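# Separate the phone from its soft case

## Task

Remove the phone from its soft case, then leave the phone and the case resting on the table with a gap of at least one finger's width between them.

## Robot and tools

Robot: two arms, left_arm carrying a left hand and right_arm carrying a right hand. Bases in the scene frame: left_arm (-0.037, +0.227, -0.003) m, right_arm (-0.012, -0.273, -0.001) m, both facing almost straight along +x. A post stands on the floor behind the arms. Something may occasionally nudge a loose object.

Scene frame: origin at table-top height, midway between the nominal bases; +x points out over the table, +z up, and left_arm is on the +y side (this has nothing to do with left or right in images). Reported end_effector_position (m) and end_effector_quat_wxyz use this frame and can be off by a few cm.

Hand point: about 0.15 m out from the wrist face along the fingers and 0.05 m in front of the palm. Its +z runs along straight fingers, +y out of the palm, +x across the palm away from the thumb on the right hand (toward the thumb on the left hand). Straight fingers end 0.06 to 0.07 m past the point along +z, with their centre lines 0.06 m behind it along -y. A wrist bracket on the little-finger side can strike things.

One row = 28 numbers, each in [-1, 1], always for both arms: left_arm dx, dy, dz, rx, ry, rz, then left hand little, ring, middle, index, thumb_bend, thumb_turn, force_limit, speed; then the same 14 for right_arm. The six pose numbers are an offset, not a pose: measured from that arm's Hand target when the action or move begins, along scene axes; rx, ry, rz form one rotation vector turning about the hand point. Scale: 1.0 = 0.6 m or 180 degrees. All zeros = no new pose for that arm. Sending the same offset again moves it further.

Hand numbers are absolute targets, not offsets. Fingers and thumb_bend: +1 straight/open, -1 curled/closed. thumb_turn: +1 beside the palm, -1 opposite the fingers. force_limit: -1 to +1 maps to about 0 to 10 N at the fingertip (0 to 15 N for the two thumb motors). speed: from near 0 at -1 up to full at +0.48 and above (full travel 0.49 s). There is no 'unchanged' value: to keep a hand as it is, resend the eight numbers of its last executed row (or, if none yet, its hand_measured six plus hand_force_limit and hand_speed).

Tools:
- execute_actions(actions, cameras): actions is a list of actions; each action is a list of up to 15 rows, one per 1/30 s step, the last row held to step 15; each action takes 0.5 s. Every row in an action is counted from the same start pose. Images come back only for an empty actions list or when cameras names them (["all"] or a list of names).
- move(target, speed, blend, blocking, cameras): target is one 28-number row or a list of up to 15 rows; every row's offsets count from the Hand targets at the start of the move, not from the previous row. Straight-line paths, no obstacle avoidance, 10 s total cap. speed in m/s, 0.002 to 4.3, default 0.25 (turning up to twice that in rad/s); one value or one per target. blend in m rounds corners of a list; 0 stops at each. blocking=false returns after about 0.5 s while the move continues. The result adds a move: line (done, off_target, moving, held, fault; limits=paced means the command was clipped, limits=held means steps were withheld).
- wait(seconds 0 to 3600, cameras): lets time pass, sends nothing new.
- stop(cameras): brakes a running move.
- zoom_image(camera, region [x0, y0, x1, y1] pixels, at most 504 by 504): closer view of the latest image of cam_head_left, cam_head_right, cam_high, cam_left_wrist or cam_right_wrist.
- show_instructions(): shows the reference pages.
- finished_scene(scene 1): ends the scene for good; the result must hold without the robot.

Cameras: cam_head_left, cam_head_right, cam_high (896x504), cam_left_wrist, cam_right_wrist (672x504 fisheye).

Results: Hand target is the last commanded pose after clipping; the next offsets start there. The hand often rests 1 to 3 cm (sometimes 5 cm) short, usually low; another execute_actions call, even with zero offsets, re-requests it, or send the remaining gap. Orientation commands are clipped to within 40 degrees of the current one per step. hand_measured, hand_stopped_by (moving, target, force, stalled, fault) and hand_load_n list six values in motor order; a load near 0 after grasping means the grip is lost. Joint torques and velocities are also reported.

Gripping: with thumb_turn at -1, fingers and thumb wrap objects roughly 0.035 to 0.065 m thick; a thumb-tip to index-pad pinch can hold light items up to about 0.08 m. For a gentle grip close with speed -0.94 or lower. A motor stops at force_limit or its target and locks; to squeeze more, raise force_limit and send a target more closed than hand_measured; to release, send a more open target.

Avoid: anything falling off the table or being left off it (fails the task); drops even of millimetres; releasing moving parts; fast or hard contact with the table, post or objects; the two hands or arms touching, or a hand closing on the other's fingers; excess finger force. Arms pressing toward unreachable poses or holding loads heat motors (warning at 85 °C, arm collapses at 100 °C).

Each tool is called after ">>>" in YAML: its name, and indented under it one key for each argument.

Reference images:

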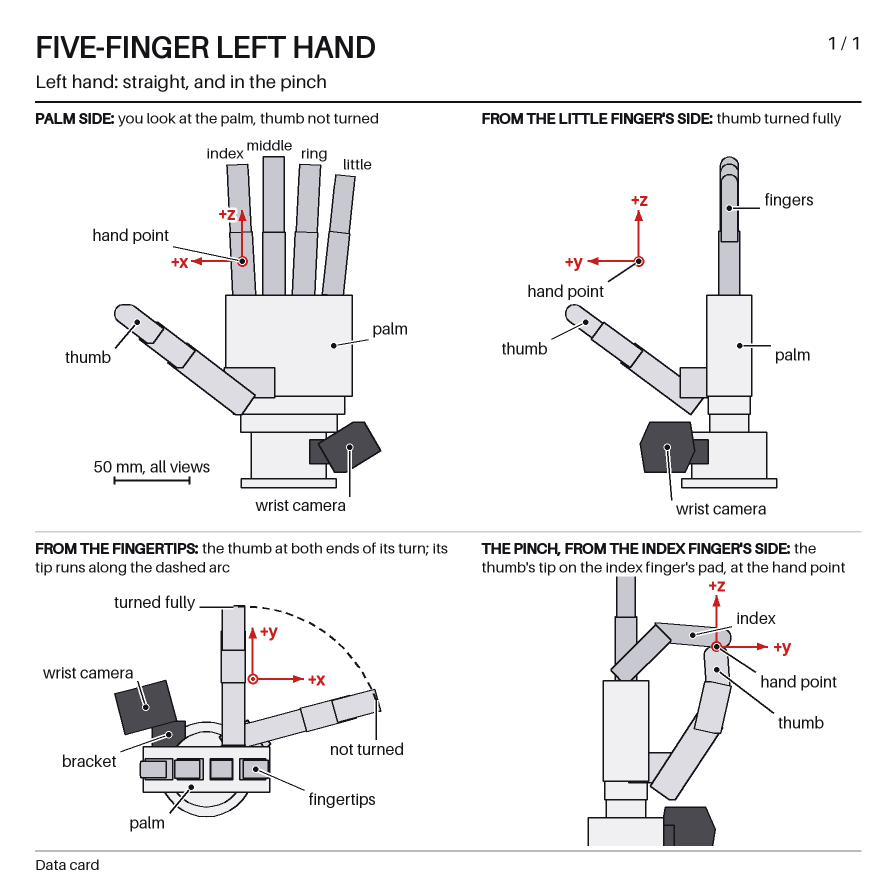

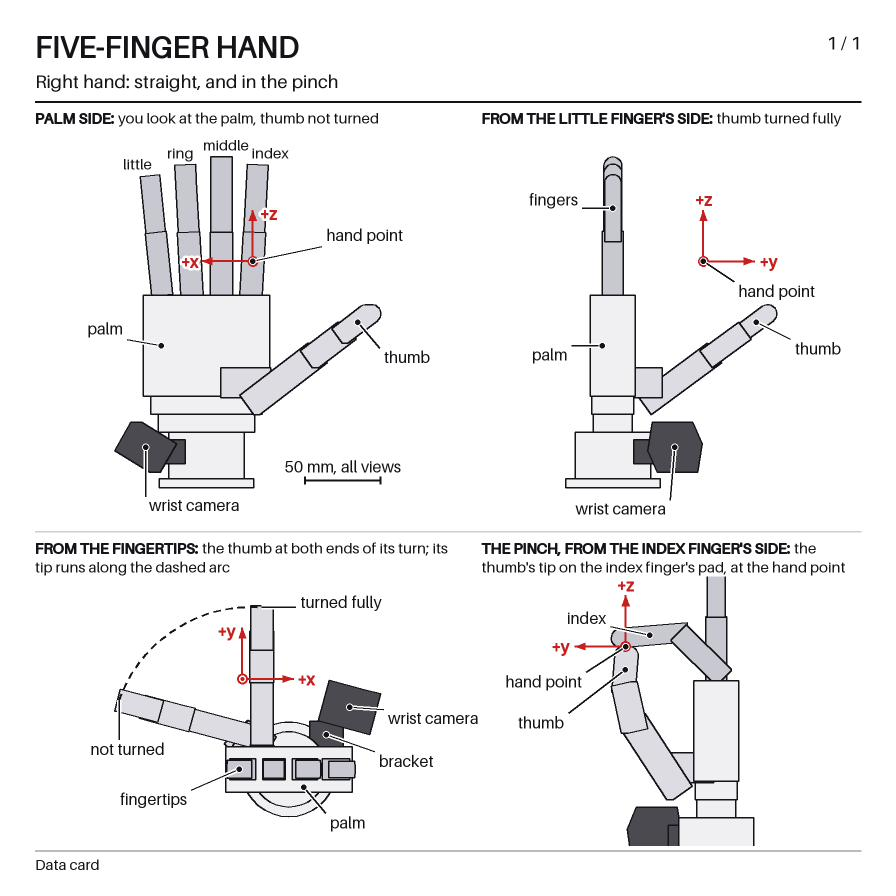

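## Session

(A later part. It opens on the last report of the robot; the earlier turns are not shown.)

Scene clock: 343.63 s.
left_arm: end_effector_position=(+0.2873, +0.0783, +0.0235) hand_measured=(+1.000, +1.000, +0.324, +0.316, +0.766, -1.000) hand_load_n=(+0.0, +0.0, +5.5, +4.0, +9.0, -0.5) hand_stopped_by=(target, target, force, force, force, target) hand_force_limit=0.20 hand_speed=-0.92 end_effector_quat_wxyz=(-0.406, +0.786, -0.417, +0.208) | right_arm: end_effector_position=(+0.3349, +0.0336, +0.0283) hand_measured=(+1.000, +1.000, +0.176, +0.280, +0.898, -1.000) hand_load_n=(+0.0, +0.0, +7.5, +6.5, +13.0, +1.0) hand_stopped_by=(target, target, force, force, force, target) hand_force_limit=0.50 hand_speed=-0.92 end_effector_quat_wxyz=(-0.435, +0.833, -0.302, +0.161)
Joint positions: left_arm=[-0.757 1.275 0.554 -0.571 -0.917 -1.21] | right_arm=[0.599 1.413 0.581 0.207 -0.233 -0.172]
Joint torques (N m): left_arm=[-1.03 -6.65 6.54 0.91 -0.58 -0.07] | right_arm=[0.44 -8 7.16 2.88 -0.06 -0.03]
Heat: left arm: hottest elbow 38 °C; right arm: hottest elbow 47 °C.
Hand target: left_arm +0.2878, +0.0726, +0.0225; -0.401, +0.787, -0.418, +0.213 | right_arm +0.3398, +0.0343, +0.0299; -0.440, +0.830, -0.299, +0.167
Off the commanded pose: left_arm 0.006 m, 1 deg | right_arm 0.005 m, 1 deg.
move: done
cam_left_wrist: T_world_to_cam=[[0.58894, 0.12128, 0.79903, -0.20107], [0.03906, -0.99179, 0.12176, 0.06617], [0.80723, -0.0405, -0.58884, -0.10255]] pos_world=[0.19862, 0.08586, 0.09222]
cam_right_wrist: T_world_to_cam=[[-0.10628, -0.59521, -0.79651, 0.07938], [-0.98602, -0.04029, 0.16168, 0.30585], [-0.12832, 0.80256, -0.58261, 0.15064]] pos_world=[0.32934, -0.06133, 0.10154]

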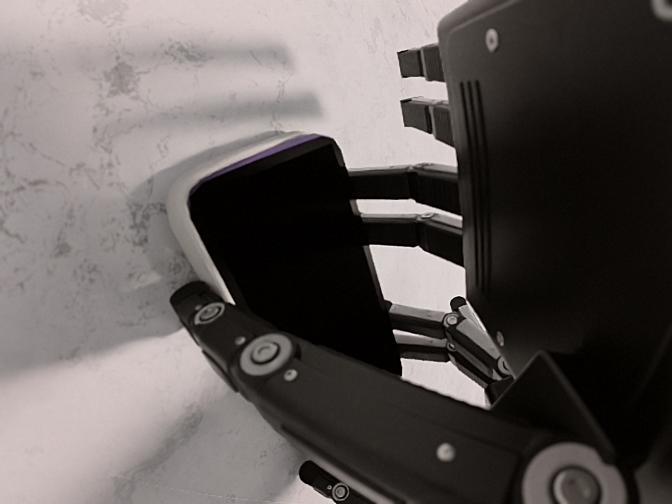

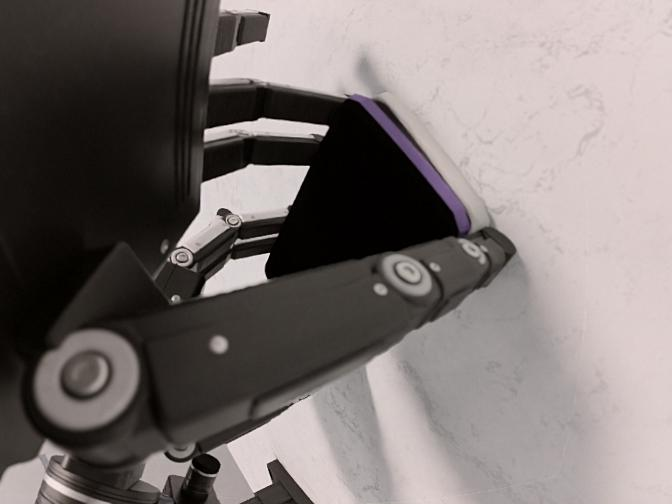

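>>> move:
  target: [0,0,0,0,0,0,1,1,-0.1,-0.1,0.45,-1,0.2,-0.92,0.012,0.006,0.035,0,0,0,1,1,-0.1,-0.1,0.45,-1,0.5,-0.92]
  speed: 0.03
  cameras: ["cam_left_wrist","cam_right_wrist"]

>>> zoom_image:
  camera: "cam_right_wrist"
  region: [200, 50, 600, 450]

>>> zoom_image:
  camera: "cam_left_wrist"
  region: [100, 60, 500, 460]

Scene clock: 345.57 s.
left_arm: end_effector_position=(+0.2873, +0.0783, +0.0235) hand_measured=(+1.000, +1.000, +0.324, +0.316, +0.766, -1.000) hand_load_n=(+0.0, +0.0, +6.0, +3.5, +9.0, -1.5) hand_stopped_by=(target, target, force, force, force, target) hand_force_limit=0.20 hand_speed=-0.92 end_effector_quat_wxyz=(-0.406, +0.786, -0.417, +0.208) | right_arm: end_effector_position=(+0.3341, +0.0330, +0.0313) hand_measured=(+1.000, +1.000, +0.176, +0.280, +0.898, -1.000) hand_load_n=(+0.0, +0.0, +7.0, +7.0, +12.5, +2.0) hand_stopped_by=(target, target, force, force, force, target) hand_force_limit=0.50 hand_speed=-0.92 end_effector_quat_wxyz=(-0.429, +0.836, -0.304, +0.157)
Joint positions: left_arm=[-0.757 1.275 0.554 -0.571 -0.917 -1.21] | right_arm=[0.599 1.404 0.594 0.168 -0.233 -0.172]
Joint torques (N m): left_arm=[-0.85 -6.53 6.56 0.87 -0.59 -0.03] | right_arm=[0.21 -10.29 9.76 1.09 -0.14 -0.05]
Heat: left arm: hottest elbow 38 °C; right arm: hottest elbow 47 °C.
Hand target: left_arm +0.2878, +0.0726, +0.0225; -0.401, +0.787, -0.418, +0.213 | right_arm +0.3470, +0.0379, +0.0509; -0.440, +0.830, -0.299, +0.167
Off the commanded pose: left_arm 0.006 m, 1 deg | right_arm 0.024 m, 2 deg.
move: off_target (right_arm)
cam_left_wrist: T_world_to_cam=[[0.58894, 0.12128, 0.79903, -0.20107], [0.03906, -0.99179, 0.12176, 0.06617], [0.80723, -0.0405, -0.58884, -0.10255]] pos_world=[0.19862, 0.08586, 0.09222]
cam_right_wrist: T_world_to_cam=[[-0.11736, -0.60254, -0.78942, 0.08505], [-0.98366, -0.03875, 0.17581, 0.3033], [-0.13652, 0.79715, -0.58814, 0.1558]] pos_world=[0.32959, -0.0612, 0.10544]

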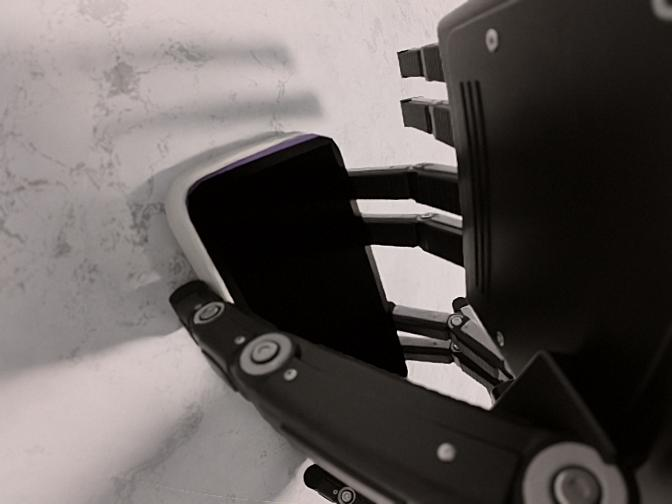

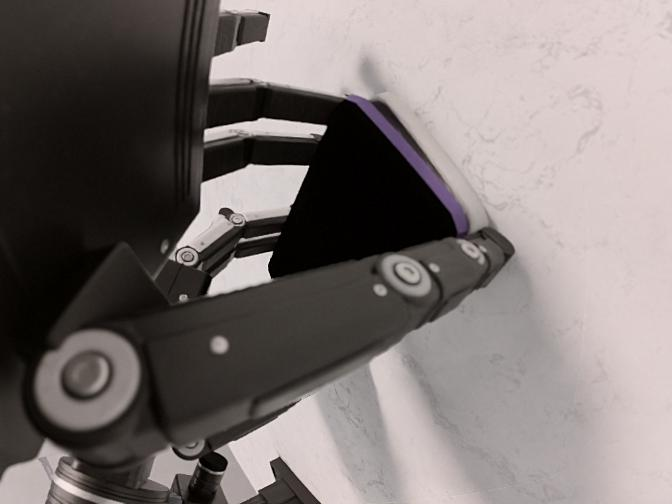

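Scaled by 1.260 from the camera's image (finer frame: 960x720).

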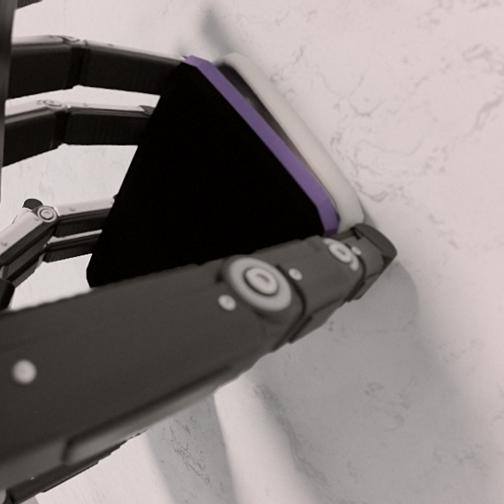

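Scaled by 1.260 from the camera's image (finer frame: 960x720).

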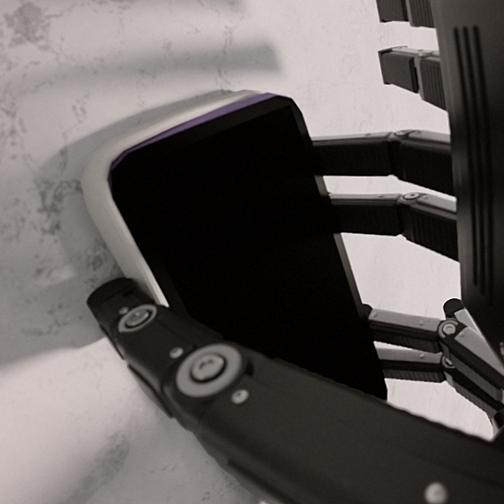

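>>> move:
  target: [0,0,0,0,0,0,1,1,-0.1,-0.1,0.45,-1,0.2,-0.92,0.004,0.003,0.015,0,0,0,1,1,-0.1,-0.1,0.45,-1,0.5,-0.92]
  speed: 0.02
  cameras: ["cam_left_wrist","cam_right_wrist"]

>>> zoom_image:
  camera: "cam_right_wrist"
  region: [200, 50, 600, 450]

>>> zoom_image:
  camera: "cam_left_wrist"
  region: [100, 60, 500, 460]

Scene clock: 347.17 s.
left_arm: end_effector_position=(+0.2872, +0.0781, +0.0235) hand_measured=(+1.000, +1.000, +0.324, +0.316, +0.766, -1.000) hand_load_n=(+0.0, +0.0, +4.5, +3.0, +8.5, -2.0) hand_stopped_by=(target, target, force, force, force, target) hand_force_limit=0.20 hand_speed=-0.92 end_effector_quat_wxyz=(-0.406, +0.786, -0.417, +0.208) | right_arm: end_effector_position=(+0.3343, +0.0332, +0.0359) hand_measured=(+1.000, +1.000, +0.176, +0.280, +0.898, -1.000) hand_load_n=(+0.0, +0.0, +5.5, +6.5, +11.0, +2.0) hand_stopped_by=(target, target, force, force, force, target) hand_force_limit=0.50 hand_speed=-0.92 end_effector_quat_wxyz=(-0.426, +0.838, -0.305, +0.154)
Joint positions: left_arm=[-0.757 1.275 0.554 -0.571 -0.917 -1.21] | right_arm=[0.599 1.393 0.607 0.134 -0.233 -0.172]
Joint torques (N m): left_arm=[-1.38 -6.36 6.49 0.8 -0.57 -0.01] | right_arm=[0.26 -10.64 10.26 1.2 -0.12 -0.05]
Heat: left arm: hottest elbow 38 °C; right arm: hottest elbow 47 °C.
Hand target: left_arm +0.2878, +0.0726, +0.0225; -0.401, +0.787, -0.418, +0.213 | right_arm +0.3494, +0.0397, +0.0599; -0.440, +0.830, -0.299, +0.167
Off the commanded pose: left_arm 0.006 m, 1 deg | right_arm 0.029 m, 2 deg.
move: off_target (right_arm)
cam_left_wrist: T_world_to_cam=[[0.58899, 0.12105, 0.79903, -0.20105], [0.03868, -0.99181, 0.12174, 0.06615], [0.80722, -0.0408, -0.58884, -0.10253]] pos_world=[0.19862, 0.08576, 0.09222]
cam_right_wrist: T_world_to_cam=[[-0.12414, -0.60706, -0.7849, 0.09109], [-0.98211, -0.03773, 0.18452, 0.30181], [-0.14163, 0.79376, -0.59152, 0.16033]] pos_world=[0.33042, -0.06058, 0.11065]

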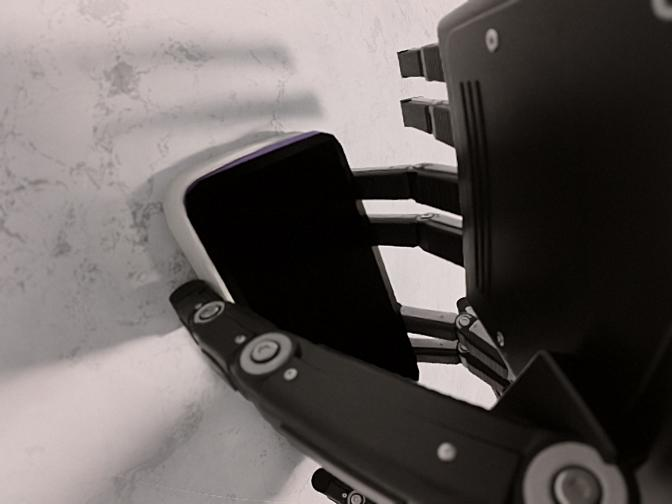

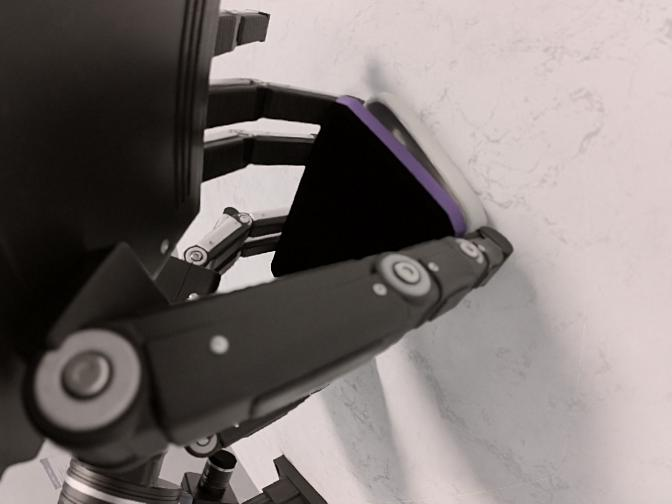

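Scaled by 1.260 from the camera's image (finer frame: 960x720).

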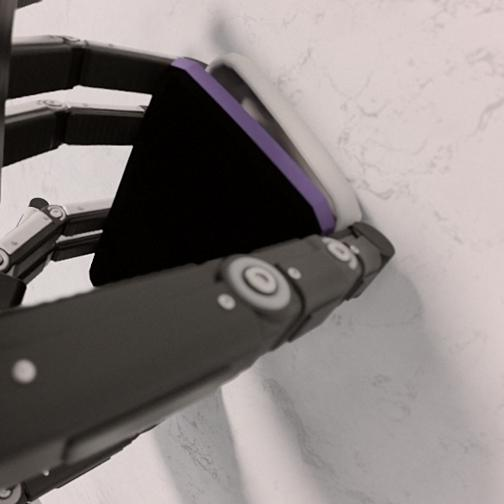

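Scaled by 1.260 from the camera's image (finer frame: 960x720).

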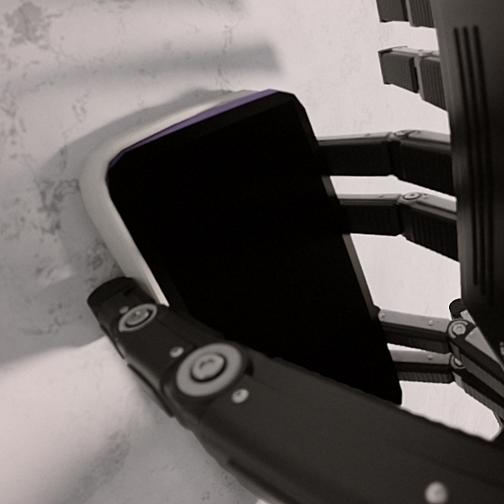

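>>> move:
  target: [0,0,0,0,0,0,1,1,-0.1,-0.1,0.45,-1,0.2,-0.92,0.004,0.0,0.02,0,0,0,1,1,-0.1,-0.1,0.45,-1,0.5,-0.92]
  speed: 0.02
  cameras: ["cam_left_wrist","cam_right_wrist"]

>>> zoom_image:
  camera: "cam_right_wrist"
  region: [200, 50, 600, 450]

>>> zoom_image:
  camera: "cam_left_wrist"
  region: [100, 60, 500, 460]

Scene clock: 349.30 s.
left_arm: end_effector_position=(+0.2870, +0.0776, +0.0235) hand_measured=(+1.000, +1.000, +0.324, +0.316, +0.766, -1.000) hand_load_n=(+0.0, +0.0, +4.5, +2.0, +7.5, -2.5) hand_stopped_by=(target, target, force, force, force, target) hand_force_limit=0.20 hand_speed=-0.92 end_effector_quat_wxyz=(-0.405, +0.786, -0.418, +0.208) | right_arm: end_effector_position=(+0.3335, +0.0327, +0.0433) hand_measured=(+1.000, +1.000, +0.176, +0.280, +0.898, -1.000) hand_load_n=(+0.0, +0.0, +4.0, +6.0, +8.5, +1.5) hand_stopped_by=(target, target, force, force, force, target) hand_force_limit=0.50 hand_speed=-0.92 end_effector_quat_wxyz=(-0.422, +0.840, -0.307, +0.151)
Joint positions: left_arm=[-0.759 1.275 0.554 -0.571 -0.917 -1.21] | right_arm=[0.599 1.373 0.621 0.089 -0.233 -0.172]
Joint torques (N m): left_arm=[-0.73 -6.18 6.54 0.84 -0.57 -0.03] | right_arm=[0.03 -10.87 10.91 1.22 -0.24 -0.07]
Heat: left arm: hottest elbow 38 °C; right arm: hottest elbow 47 °C.
Hand target: left_arm +0.2879, +0.0727, +0.0225; -0.401, +0.787, -0.418, +0.213 | right_arm +0.3518, +0.0397, +0.0720; -0.440, +0.830, -0.299, +0.167
Off the commanded pose: left_arm 0.005 m, 1 deg | right_arm 0.035 m, 3 deg.
move: off_target (right_arm)
cam_left_wrist: T_world_to_cam=[[0.58917, 0.12016, 0.79902, -0.20084], [0.03719, -0.99186, 0.12174, 0.06606], [0.80715, -0.04201, -0.58885, -0.10226]] pos_world=[0.19842, 0.08536, 0.09222]
cam_right_wrist: T_world_to_cam=[[-0.13136, -0.6118, -0.78003, 0.09884], [-0.98037, -0.03655, 0.19376, 0.29866], [-0.14705, 0.79017, -0.59499, 0.1671]] pos_world=[0.33036, -0.06066, 0.11865]

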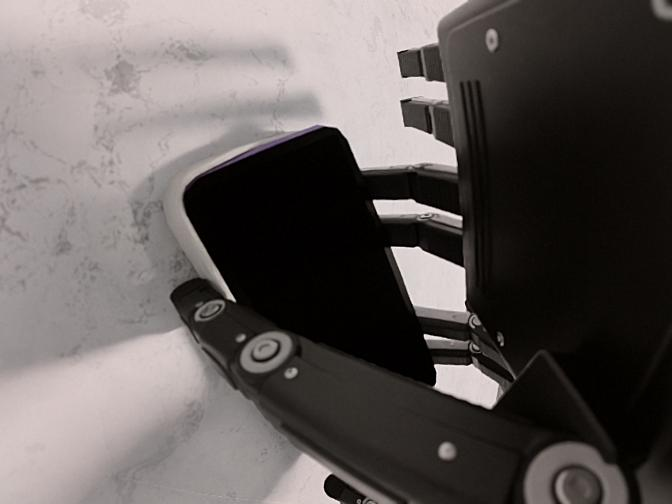

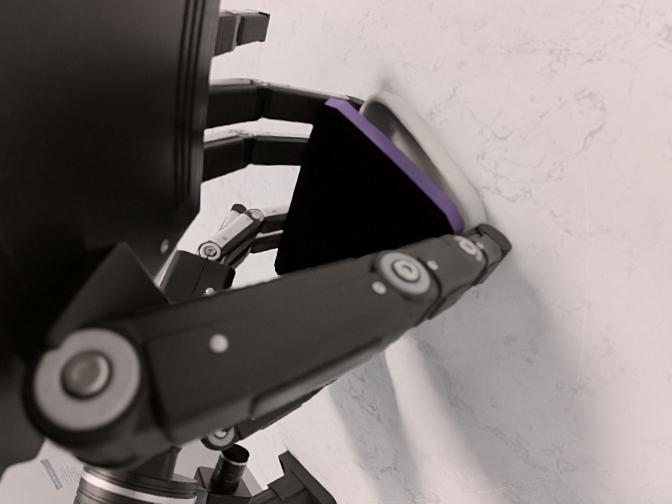

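Scaled by 1.260 from the camera's image (finer frame: 960x720).

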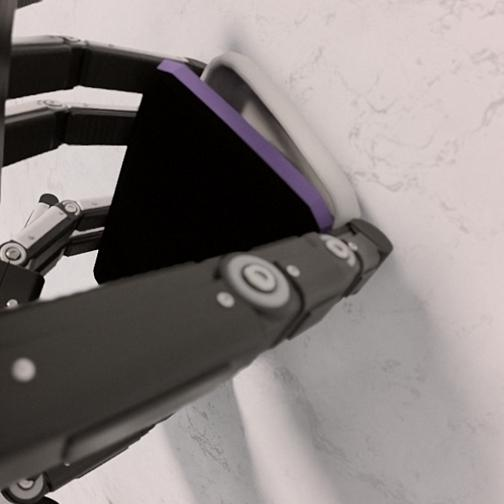

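Scaled by 1.260 from the camera's image (finer frame: 960x720).

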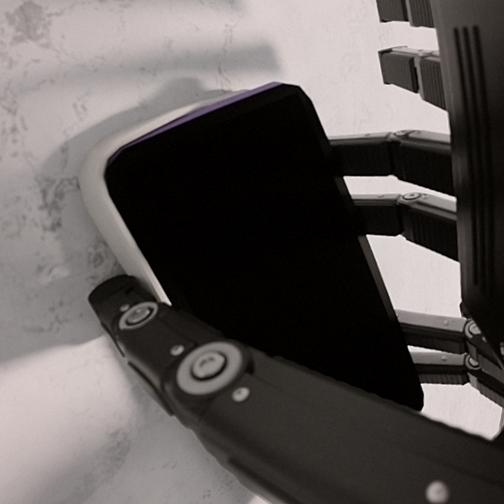

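>>> move:
  target: [0,0,0,0,0,0,1,1,-0.1,-0.1,0.45,-1,0.2,-0.92,0,0,0,0,0,0,1,1,-0.14,-0.14,0.41,-1,0.5,-0.92]

>>> move:
  target: [0,0,0,0,0,0,1,1,-0.1,-0.1,0.45,-1,0.2,-0.92,0.006,-0.01,0.02,0,0,0,1,1,-0.14,-0.14,0.41,-1,0.5,-0.92]
  speed: 0.02
  cameras: ["cam_left_wrist","cam_right_wrist"]

>>> zoom_image:
  camera: "cam_right_wrist"
  region: [200, 50, 600, 450]

>>> zoom_image:
  camera: "cam_left_wrist"
  region: [100, 60, 500, 460]

Scene clock: 355.47 s.
left_arm: end_effector_position=(+0.2870, +0.0776, +0.0235) hand_measured=(+1.000, +1.000, +0.324, +0.316, +0.764, -1.000) hand_load_n=(+0.0, +0.0, +4.0, +1.5, +3.0, +0.0) hand_stopped_by=(target, target, force, force, force, target) hand_force_limit=0.20 hand_speed=-0.92 end_effector_quat_wxyz=(-0.406, +0.786, -0.418, +0.209) | right_arm: end_effector_position=(+0.3347, +0.0337, +0.0495) hand_measured=(+1.000, +1.000, -0.140, -0.140, +0.412, -1.000) hand_load_n=(+0.0, +0.0, +0.0, +2.0, +2.5, +0.5) hand_stopped_by=(target, target, target, target, target, target) hand_force_limit=0.50 hand_speed=-0.92 end_effector_quat_wxyz=(-0.425, +0.838, -0.306, +0.153)
Joint positions: left_arm=[-0.759 1.275 0.554 -0.571 -0.918 -1.21] | right_arm=[0.599 1.361 0.627 0.08 -0.234 -0.172]
Joint torques (N m): left_arm=[-0.73 -6.48 6.5 0.9 -0.58 -0.04] | right_arm=[-0.09 -9.7 10.62 1.66 -0.19 -0.07]
Heat: left arm: hottest elbow 37 °C; right arm: hottest elbow 47 °C.
Hand target: left_arm +0.2878, +0.0727, +0.0225; -0.401, +0.787, -0.418, +0.213 | right_arm +0.3519, +0.0397, +0.0721; -0.440, +0.830, -0.299, +0.167
Off the commanded pose: left_arm 0.005 m, 1 deg | right_arm 0.029 m, 3 deg.
move: done

Scene clock: 356.53 s.
left_arm: end_effector_position=(+0.2870, +0.0776, +0.0235) hand_measured=(+1.000, +1.000, +0.324, +0.316, +0.764, -1.000) hand_load_n=(+0.0, +0.0, +3.5, +1.5, +3.0, +0.0) hand_stopped_by=(target, target, force, force, force, target) hand_force_limit=0.20 hand_speed=-0.92 end_effector_quat_wxyz=(-0.406, +0.786, -0.418, +0.209) | right_arm: end_effector_position=(+0.3332, +0.0268, +0.0550) hand_measured=(+1.000, +1.000, -0.140, -0.140, +0.412, -1.000) hand_load_n=(+0.0, +0.0, +0.0, +1.0, +0.0, +0.0) hand_stopped_by=(target, target, target, target, target, target) hand_force_limit=0.50 hand_speed=-0.92 end_effector_quat_wxyz=(-0.421, +0.840, -0.307, +0.148)
Joint positions: left_arm=[-0.759 1.275 0.554 -0.571 -0.918 -1.21] | right_arm=[0.583 1.337 0.63 0.038 -0.25 -0.18]
Joint torques (N m): left_arm=[-1.14 -6.53 6.58 0.91 -0.57 -0.03] | right_arm=[-0.21 -9.82 11.73 1.5 -0.21 -0.04]
Heat: left arm: hottest elbow 37 °C; right arm: hottest elbow 47 °C.
Hand target: left_arm +0.2878, +0.0727, +0.0225; -0.401, +0.787, -0.418, +0.213 | right_arm +0.3554, +0.0337, +0.0839; -0.440, +0.830, -0.299, +0.167
Off the commanded pose: left_arm 0.005 m, 1 deg | right_arm 0.037 m, 3 deg.
move: off_target (right_arm)
cam_left_wrist: T_world_to_cam=[[0.58898, 0.11974, 0.79923, -0.20073], [0.03691, -0.99191, 0.12141, 0.06615], [0.8073, -0.04201, -0.58864, -0.10223]] pos_world=[0.19832, 0.08536, 0.09222]
cam_right_wrist: T_world_to_cam=[[-0.13427, -0.61159, -0.77969, 0.10525], [-0.97915, -0.03913, 0.19932, 0.29511], [-0.15241, 0.7902, -0.59359, 0.18042]] pos_world=[0.33059, -0.06665, 0.13033]

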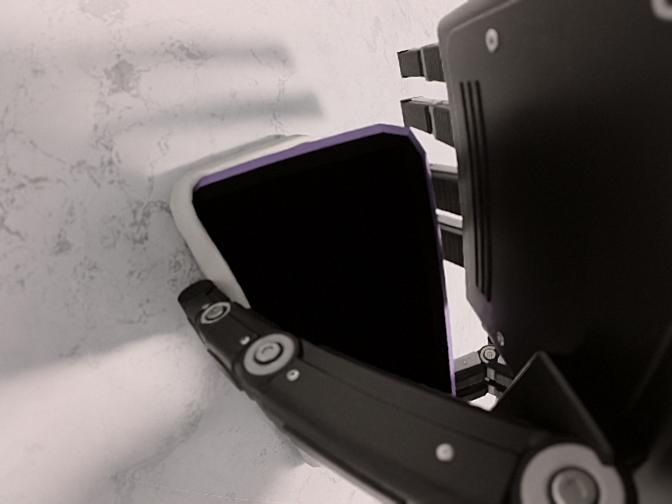

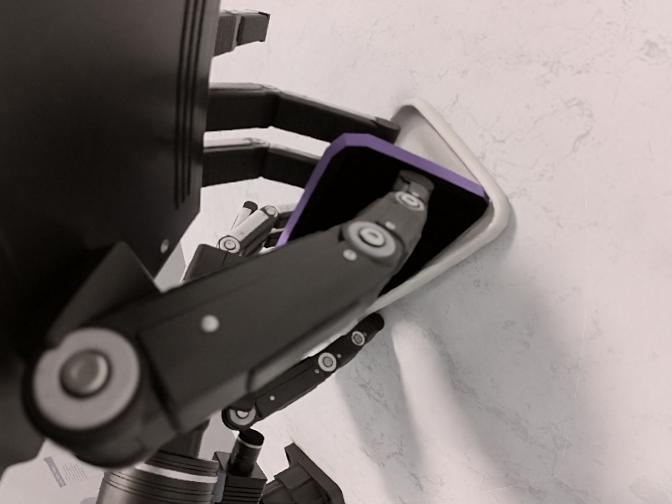

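Scaled by 1.260 from the camera's image (finer frame: 960x720).

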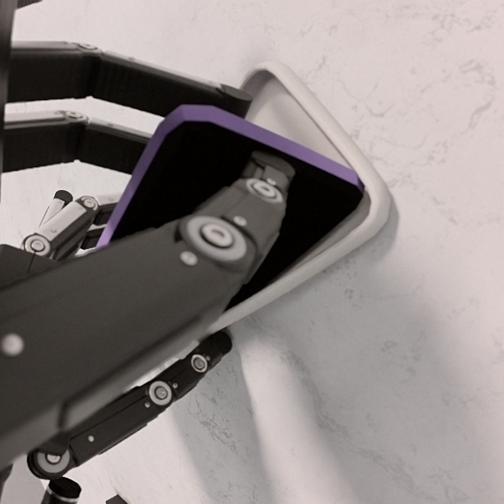

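Scaled by 1.260 from the camera's image (finer frame: 960x720).

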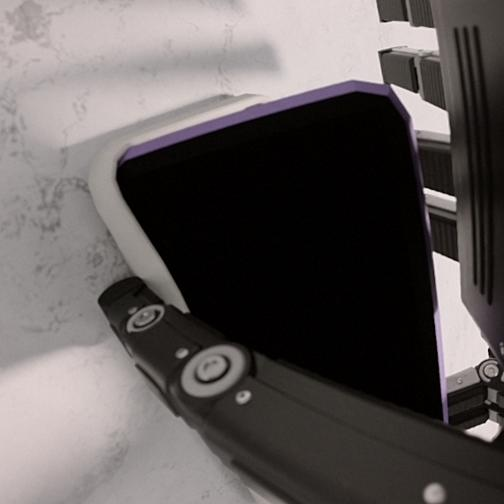

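>>> zoom_image:
  camera: "cam_right_wrist"
  region: [270, 70, 530, 330]

>>> zoom_image:
  camera: "cam_left_wrist"
  region: [320, 90, 520, 420]

>>> wait:
  seconds: 0.1
  cameras: ["all"]

>>> zoom_image:
  camera: "cam_high"
  region: [460, 200, 600, 320]

>>> zoom_image:
  camera: "cam_head_right"
  region: [420, 180, 580, 300]

Scaled by 1.938 from the camera's image (finer frame: 960x720).

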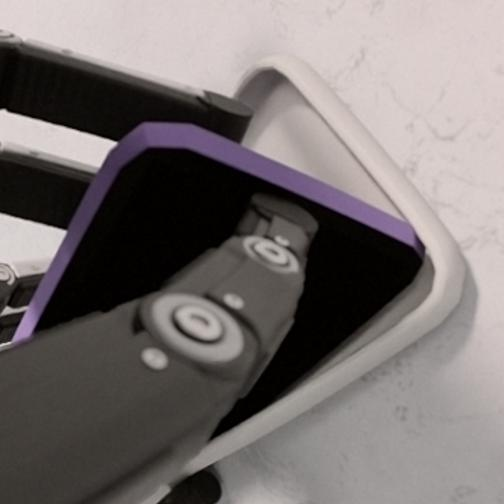

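Scaled by 1.527 from the camera's image (finer frame: 960x720).

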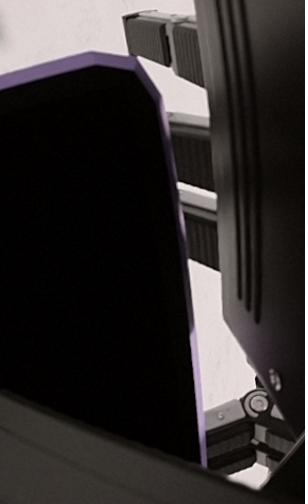

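Scene clock: 358.03 s.
left_arm: end_effector_position=(+0.2870, +0.0776, +0.0235) hand_measured=(+1.000, +1.000, +0.324, +0.316, +0.764, -1.000) hand_load_n=(+0.0, +0.0, +4.0, +1.0, +3.0, +0.0) hand_stopped_by=(target, target, force, force, force, target) hand_force_limit=0.20 hand_speed=-0.92 end_effector_quat_wxyz=(-0.406, +0.786, -0.418, +0.209) | right_arm: end_effector_position=(+0.3331, +0.0268, +0.0550) hand_measured=(+1.000, +1.000, -0.140, -0.140, +0.412, -1.000) hand_load_n=(+0.0, -0.5, +0.0, +0.5, +0.0, +0.0) hand_stopped_by=(target, target, target, target, target, target) hand_force_limit=0.50 hand_speed=-0.92 end_effector_quat_wxyz=(-0.421, +0.841, -0.307, +0.148)
Joint positions: left_arm=[-0.759 1.275 0.554 -0.571 -0.918 -1.21] | right_arm=[0.583 1.337 0.63 0.038 -0.25 -0.181]
Joint torques (N m): left_arm=[-1.08 -6.48 6.5 0.83 -0.56 -0.05] | right_arm=[-0.26 -9.82 11.74 1.47 -0.19 -0.09]
Heat: left arm: hottest elbow 37 °C; right arm: hottest elbow 47 °C.
Hand target: left_arm +0.2878, +0.0727, +0.0225; -0.401, +0.787, -0.418, +0.213 | right_arm +0.3553, +0.0338, +0.0839; -0.440, +0.830, -0.299, +0.167
Off the commanded pose: left_arm 0.005 m, 1 deg | right_arm 0.037 m, 3 deg.
wait: 0.10 s; at rest from the start
cam_left_wrist: T_world_to_cam=[[0.58898, 0.11974, 0.79923, -0.20073], [0.03691, -0.99191, 0.12141, 0.06615], [0.8073, -0.04201, -0.58864, -0.10223]] pos_world=[0.19832, 0.08536, 0.09222]
cam_right_wrist: T_world_to_cam=[[-0.13389, -0.61161, -0.77975, 0.10519], [-0.97916, -0.03959, 0.19919, 0.2951], [-0.1527, 0.79017, -0.59357, 0.18043]] pos_world=[0.33059, -0.06655, 0.13033]

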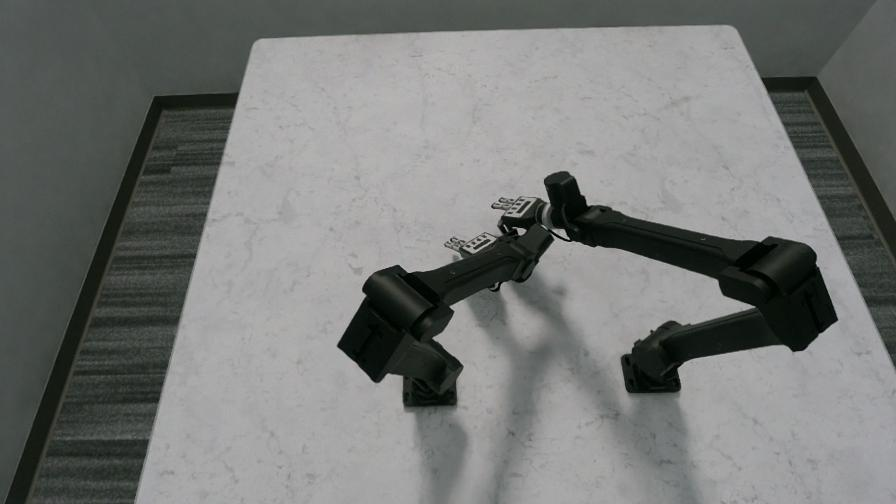

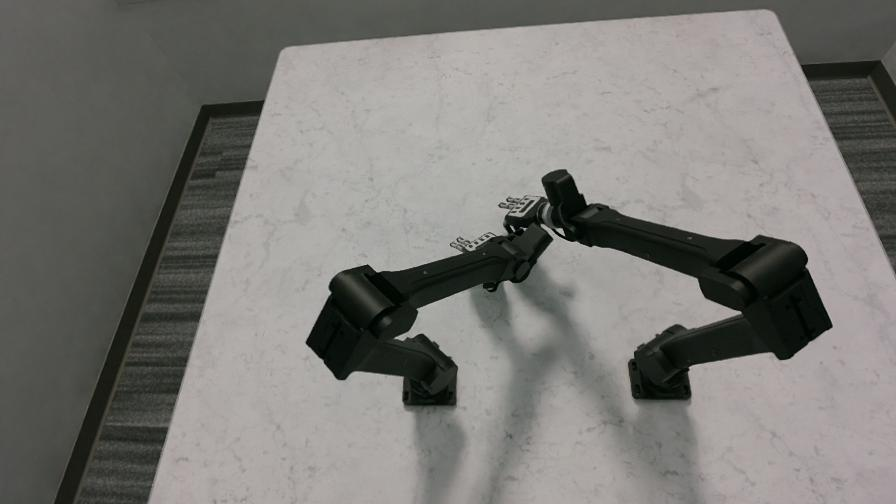

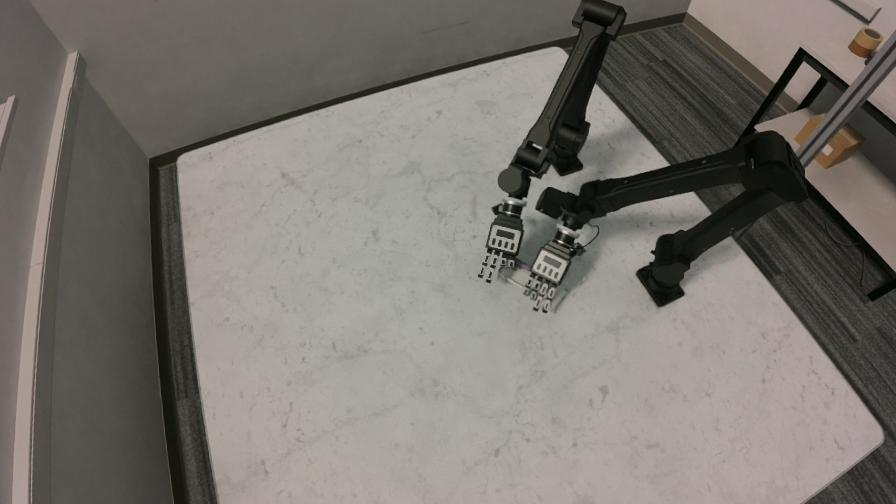

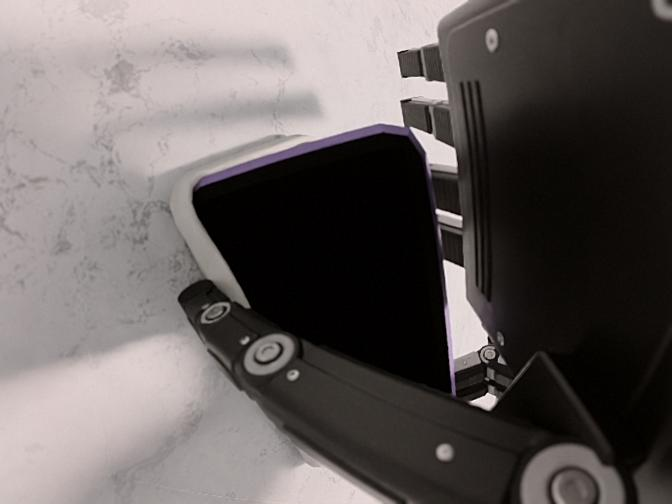

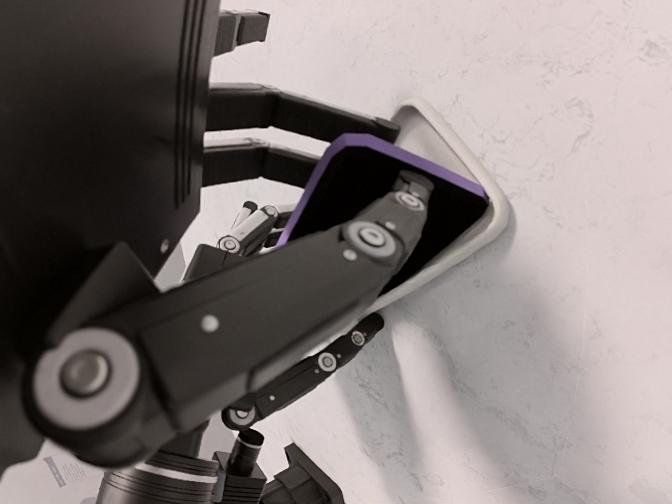

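Scaled by 3.600 from the camera's image (finer frame: 1280x720).

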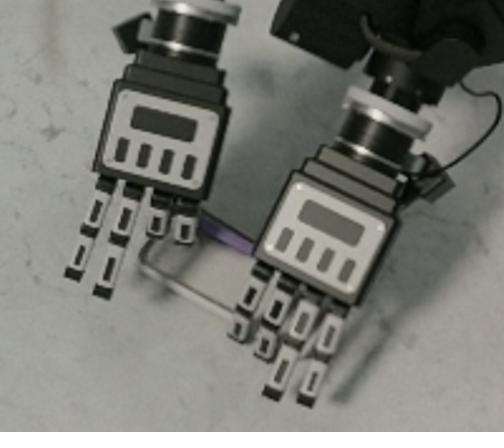

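Scaled by 3.150 from the camera's image (finer frame: 1280x720).

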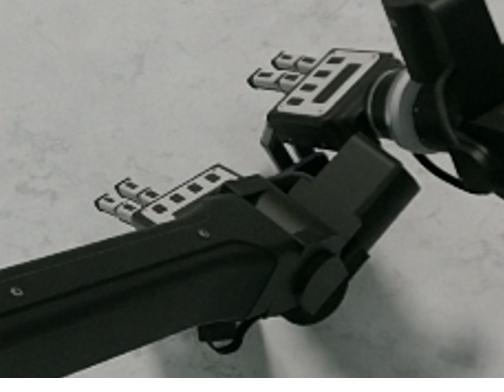

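>>> move:
  target: [0,0,0,0,0,0,1,1,-0.1,-0.1,0.45,-1,0.2,-0.92,0,0,0,0,0,0,1,1,-0.6,-0.6,0.0,-1,-0.7,-0.92]
  cameras: ["cam_left_wrist","cam_right_wrist","cam_high"]

>>> zoom_image:
  camera: "cam_right_wrist"
  region: [200, 50, 600, 450]

>>> zoom_image:
  camera: "cam_high"
  region: [460, 200, 600, 320]

Scene clock: 360.57 s.
left_arm: end_effector_position=(+0.2870, +0.0776, +0.0235) hand_measured=(+1.000, +1.000, +0.324, +0.316, +0.764, -1.000) hand_load_n=(+0.0, +0.0, +3.5, +1.0, +3.0, +0.0) hand_stopped_by=(target, target, force, force, force, target) hand_force_limit=0.20 hand_speed=-0.92 end_effector_quat_wxyz=(-0.406, +0.786, -0.418, +0.209) | right_arm: end_effector_position=(+0.3331, +0.0268, +0.0550) hand_measured=(+1.000, +1.000, -0.212, -0.152, +0.380, -1.000) hand_load_n=(+0.0, +0.0, +2.0, +2.0, +2.5, +0.5) hand_stopped_by=(target, target, force, force, force, target) hand_force_limit=-0.70 hand_speed=-0.92 end_effector_quat_wxyz=(-0.421, +0.841, -0.307, +0.148)
Joint positions: left_arm=[-0.759 1.275 0.554 -0.571 -0.918 -1.21] | right_arm=[0.583 1.337 0.63 0.038 -0.25 -0.181]
Joint torques (N m): left_arm=[-0.97 -6.36 6.53 0.81 -0.56 -0.06] | right_arm=[-0.26 -9.82 11.74 1.47 -0.18 -0.1]
Heat: left arm: hottest elbow 37 °C; right arm: hottest elbow 47 °C.
Hand target: left_arm +0.2878, +0.0727, +0.0225; -0.401, +0.787, -0.418, +0.213 | right_arm +0.3553, +0.0338, +0.0839; -0.440, +0.830, -0.299, +0.167
Off the commanded pose: left_arm 0.005 m, 1 deg | right_arm 0.037 m, 3 deg.
move: done
cam_left_wrist: T_world_to_cam=[[0.58898, 0.11974, 0.79923, -0.20073], [0.03691, -0.99191, 0.12141, 0.06615], [0.8073, -0.04201, -0.58864, -0.10223]] pos_world=[0.19832, 0.08536, 0.09222]
cam_right_wrist: T_world_to_cam=[[-0.13387, -0.61159, -0.77977, 0.10518], [-0.9791, -0.03993, 0.19941, 0.29503], [-0.1531, 0.79016, -0.59347, 0.18055]] pos_world=[0.33059, -0.06655, 0.13033]
Images, in order (width x height): cam_high 896x504, cam_left_wrist 672x504, cam_right_wrist 672x504.

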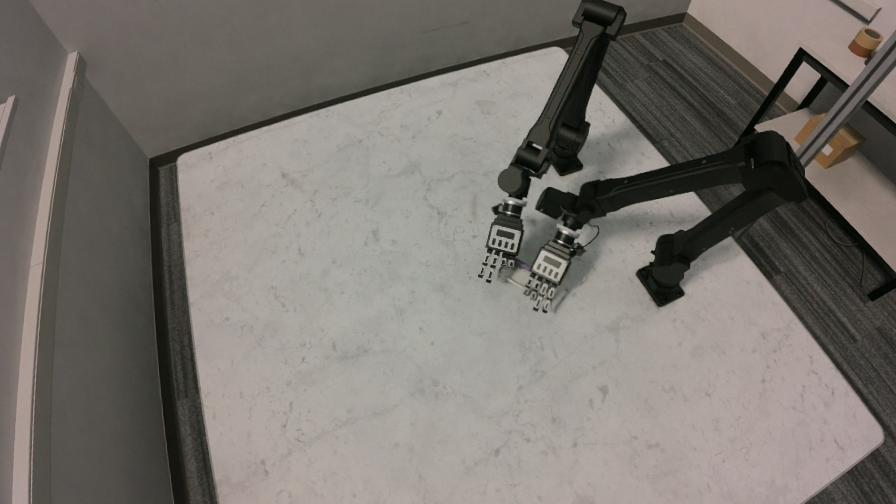

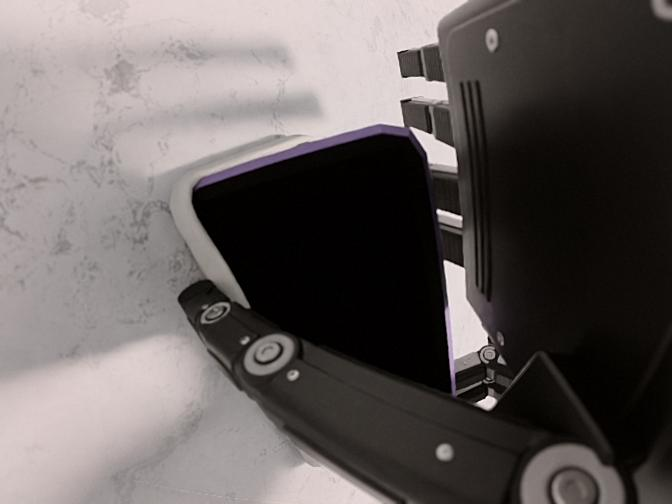

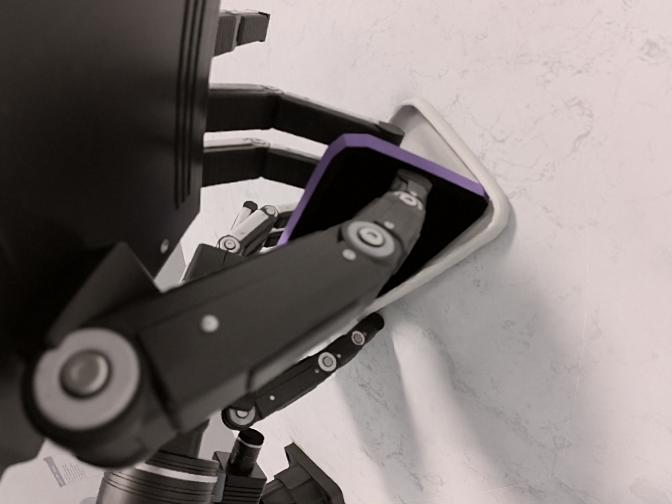

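Scaled by 1.260 from the camera's image (finer frame: 960x720).

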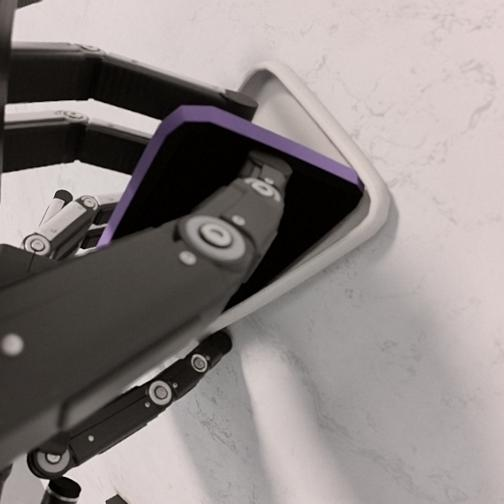

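Scaled by 3.600 from the camera's image (finer frame: 1280x720).

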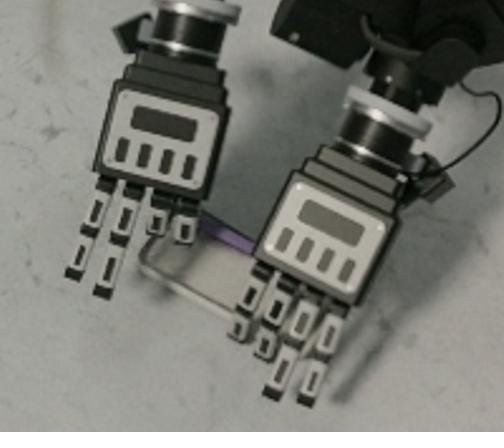

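>>> move:
  target: [0,0,0,0,0,0,1,1,-0.1,-0.1,0.45,-1,0.2,-0.92,0,0,0,0,0,0,1,1,-0.7,-0.7,-0.1,-1,0.1,-0.92]

Scene clock: 361.43 s.
left_arm: end_effector_position=(+0.2870, +0.0776, +0.0235) hand_measured=(+1.000, +1.000, +0.324, +0.316, +0.764, -1.000) hand_load_n=(+0.0, -0.5, +3.5, +1.5, +3.5, +0.0) hand_stopped_by=(target, target, force, force, force, target) hand_force_limit=0.20 hand_speed=-0.92 end_effector_quat_wxyz=(-0.406, +0.786, -0.418, +0.209) | right_arm: end_effector_position=(+0.3325, +0.0266, +0.0559) hand_measured=(+1.000, +1.000, -0.240, -0.188, +0.352, -1.000) hand_load_n=(+0.0, +0.0, +5.0, +5.5, +7.5, +0.0) hand_stopped_by=(target, target, force, force, force, target) hand_force_limit=0.10 hand_speed=-0.92 end_effector_quat_wxyz=(-0.421, +0.841, -0.307, +0.147)
Joint positions: left_arm=[-0.759 1.275 0.554 -0.571 -0.918 -1.21] | right_arm=[0.583 1.334 0.63 0.034 -0.251 -0.181]
Joint torques (N m): left_arm=[-0.73 -6.36 6.5 0.8 -0.56 -0.04] | right_arm=[-0.26 -9.47 11.77 1.61 -0.16 -0.1]
Heat: left arm: hottest elbow 37 °C; right arm: hottest elbow 47 °C.
Hand target: left_arm +0.2878, +0.0727, +0.0225; -0.401, +0.787, -0.418, +0.213 | right_arm +0.3553, +0.0338, +0.0839; -0.440, +0.830, -0.299, +0.167
Off the commanded pose: left_arm 0.005 m, 1 deg | right_arm 0.037 m, 3 deg.
move: done


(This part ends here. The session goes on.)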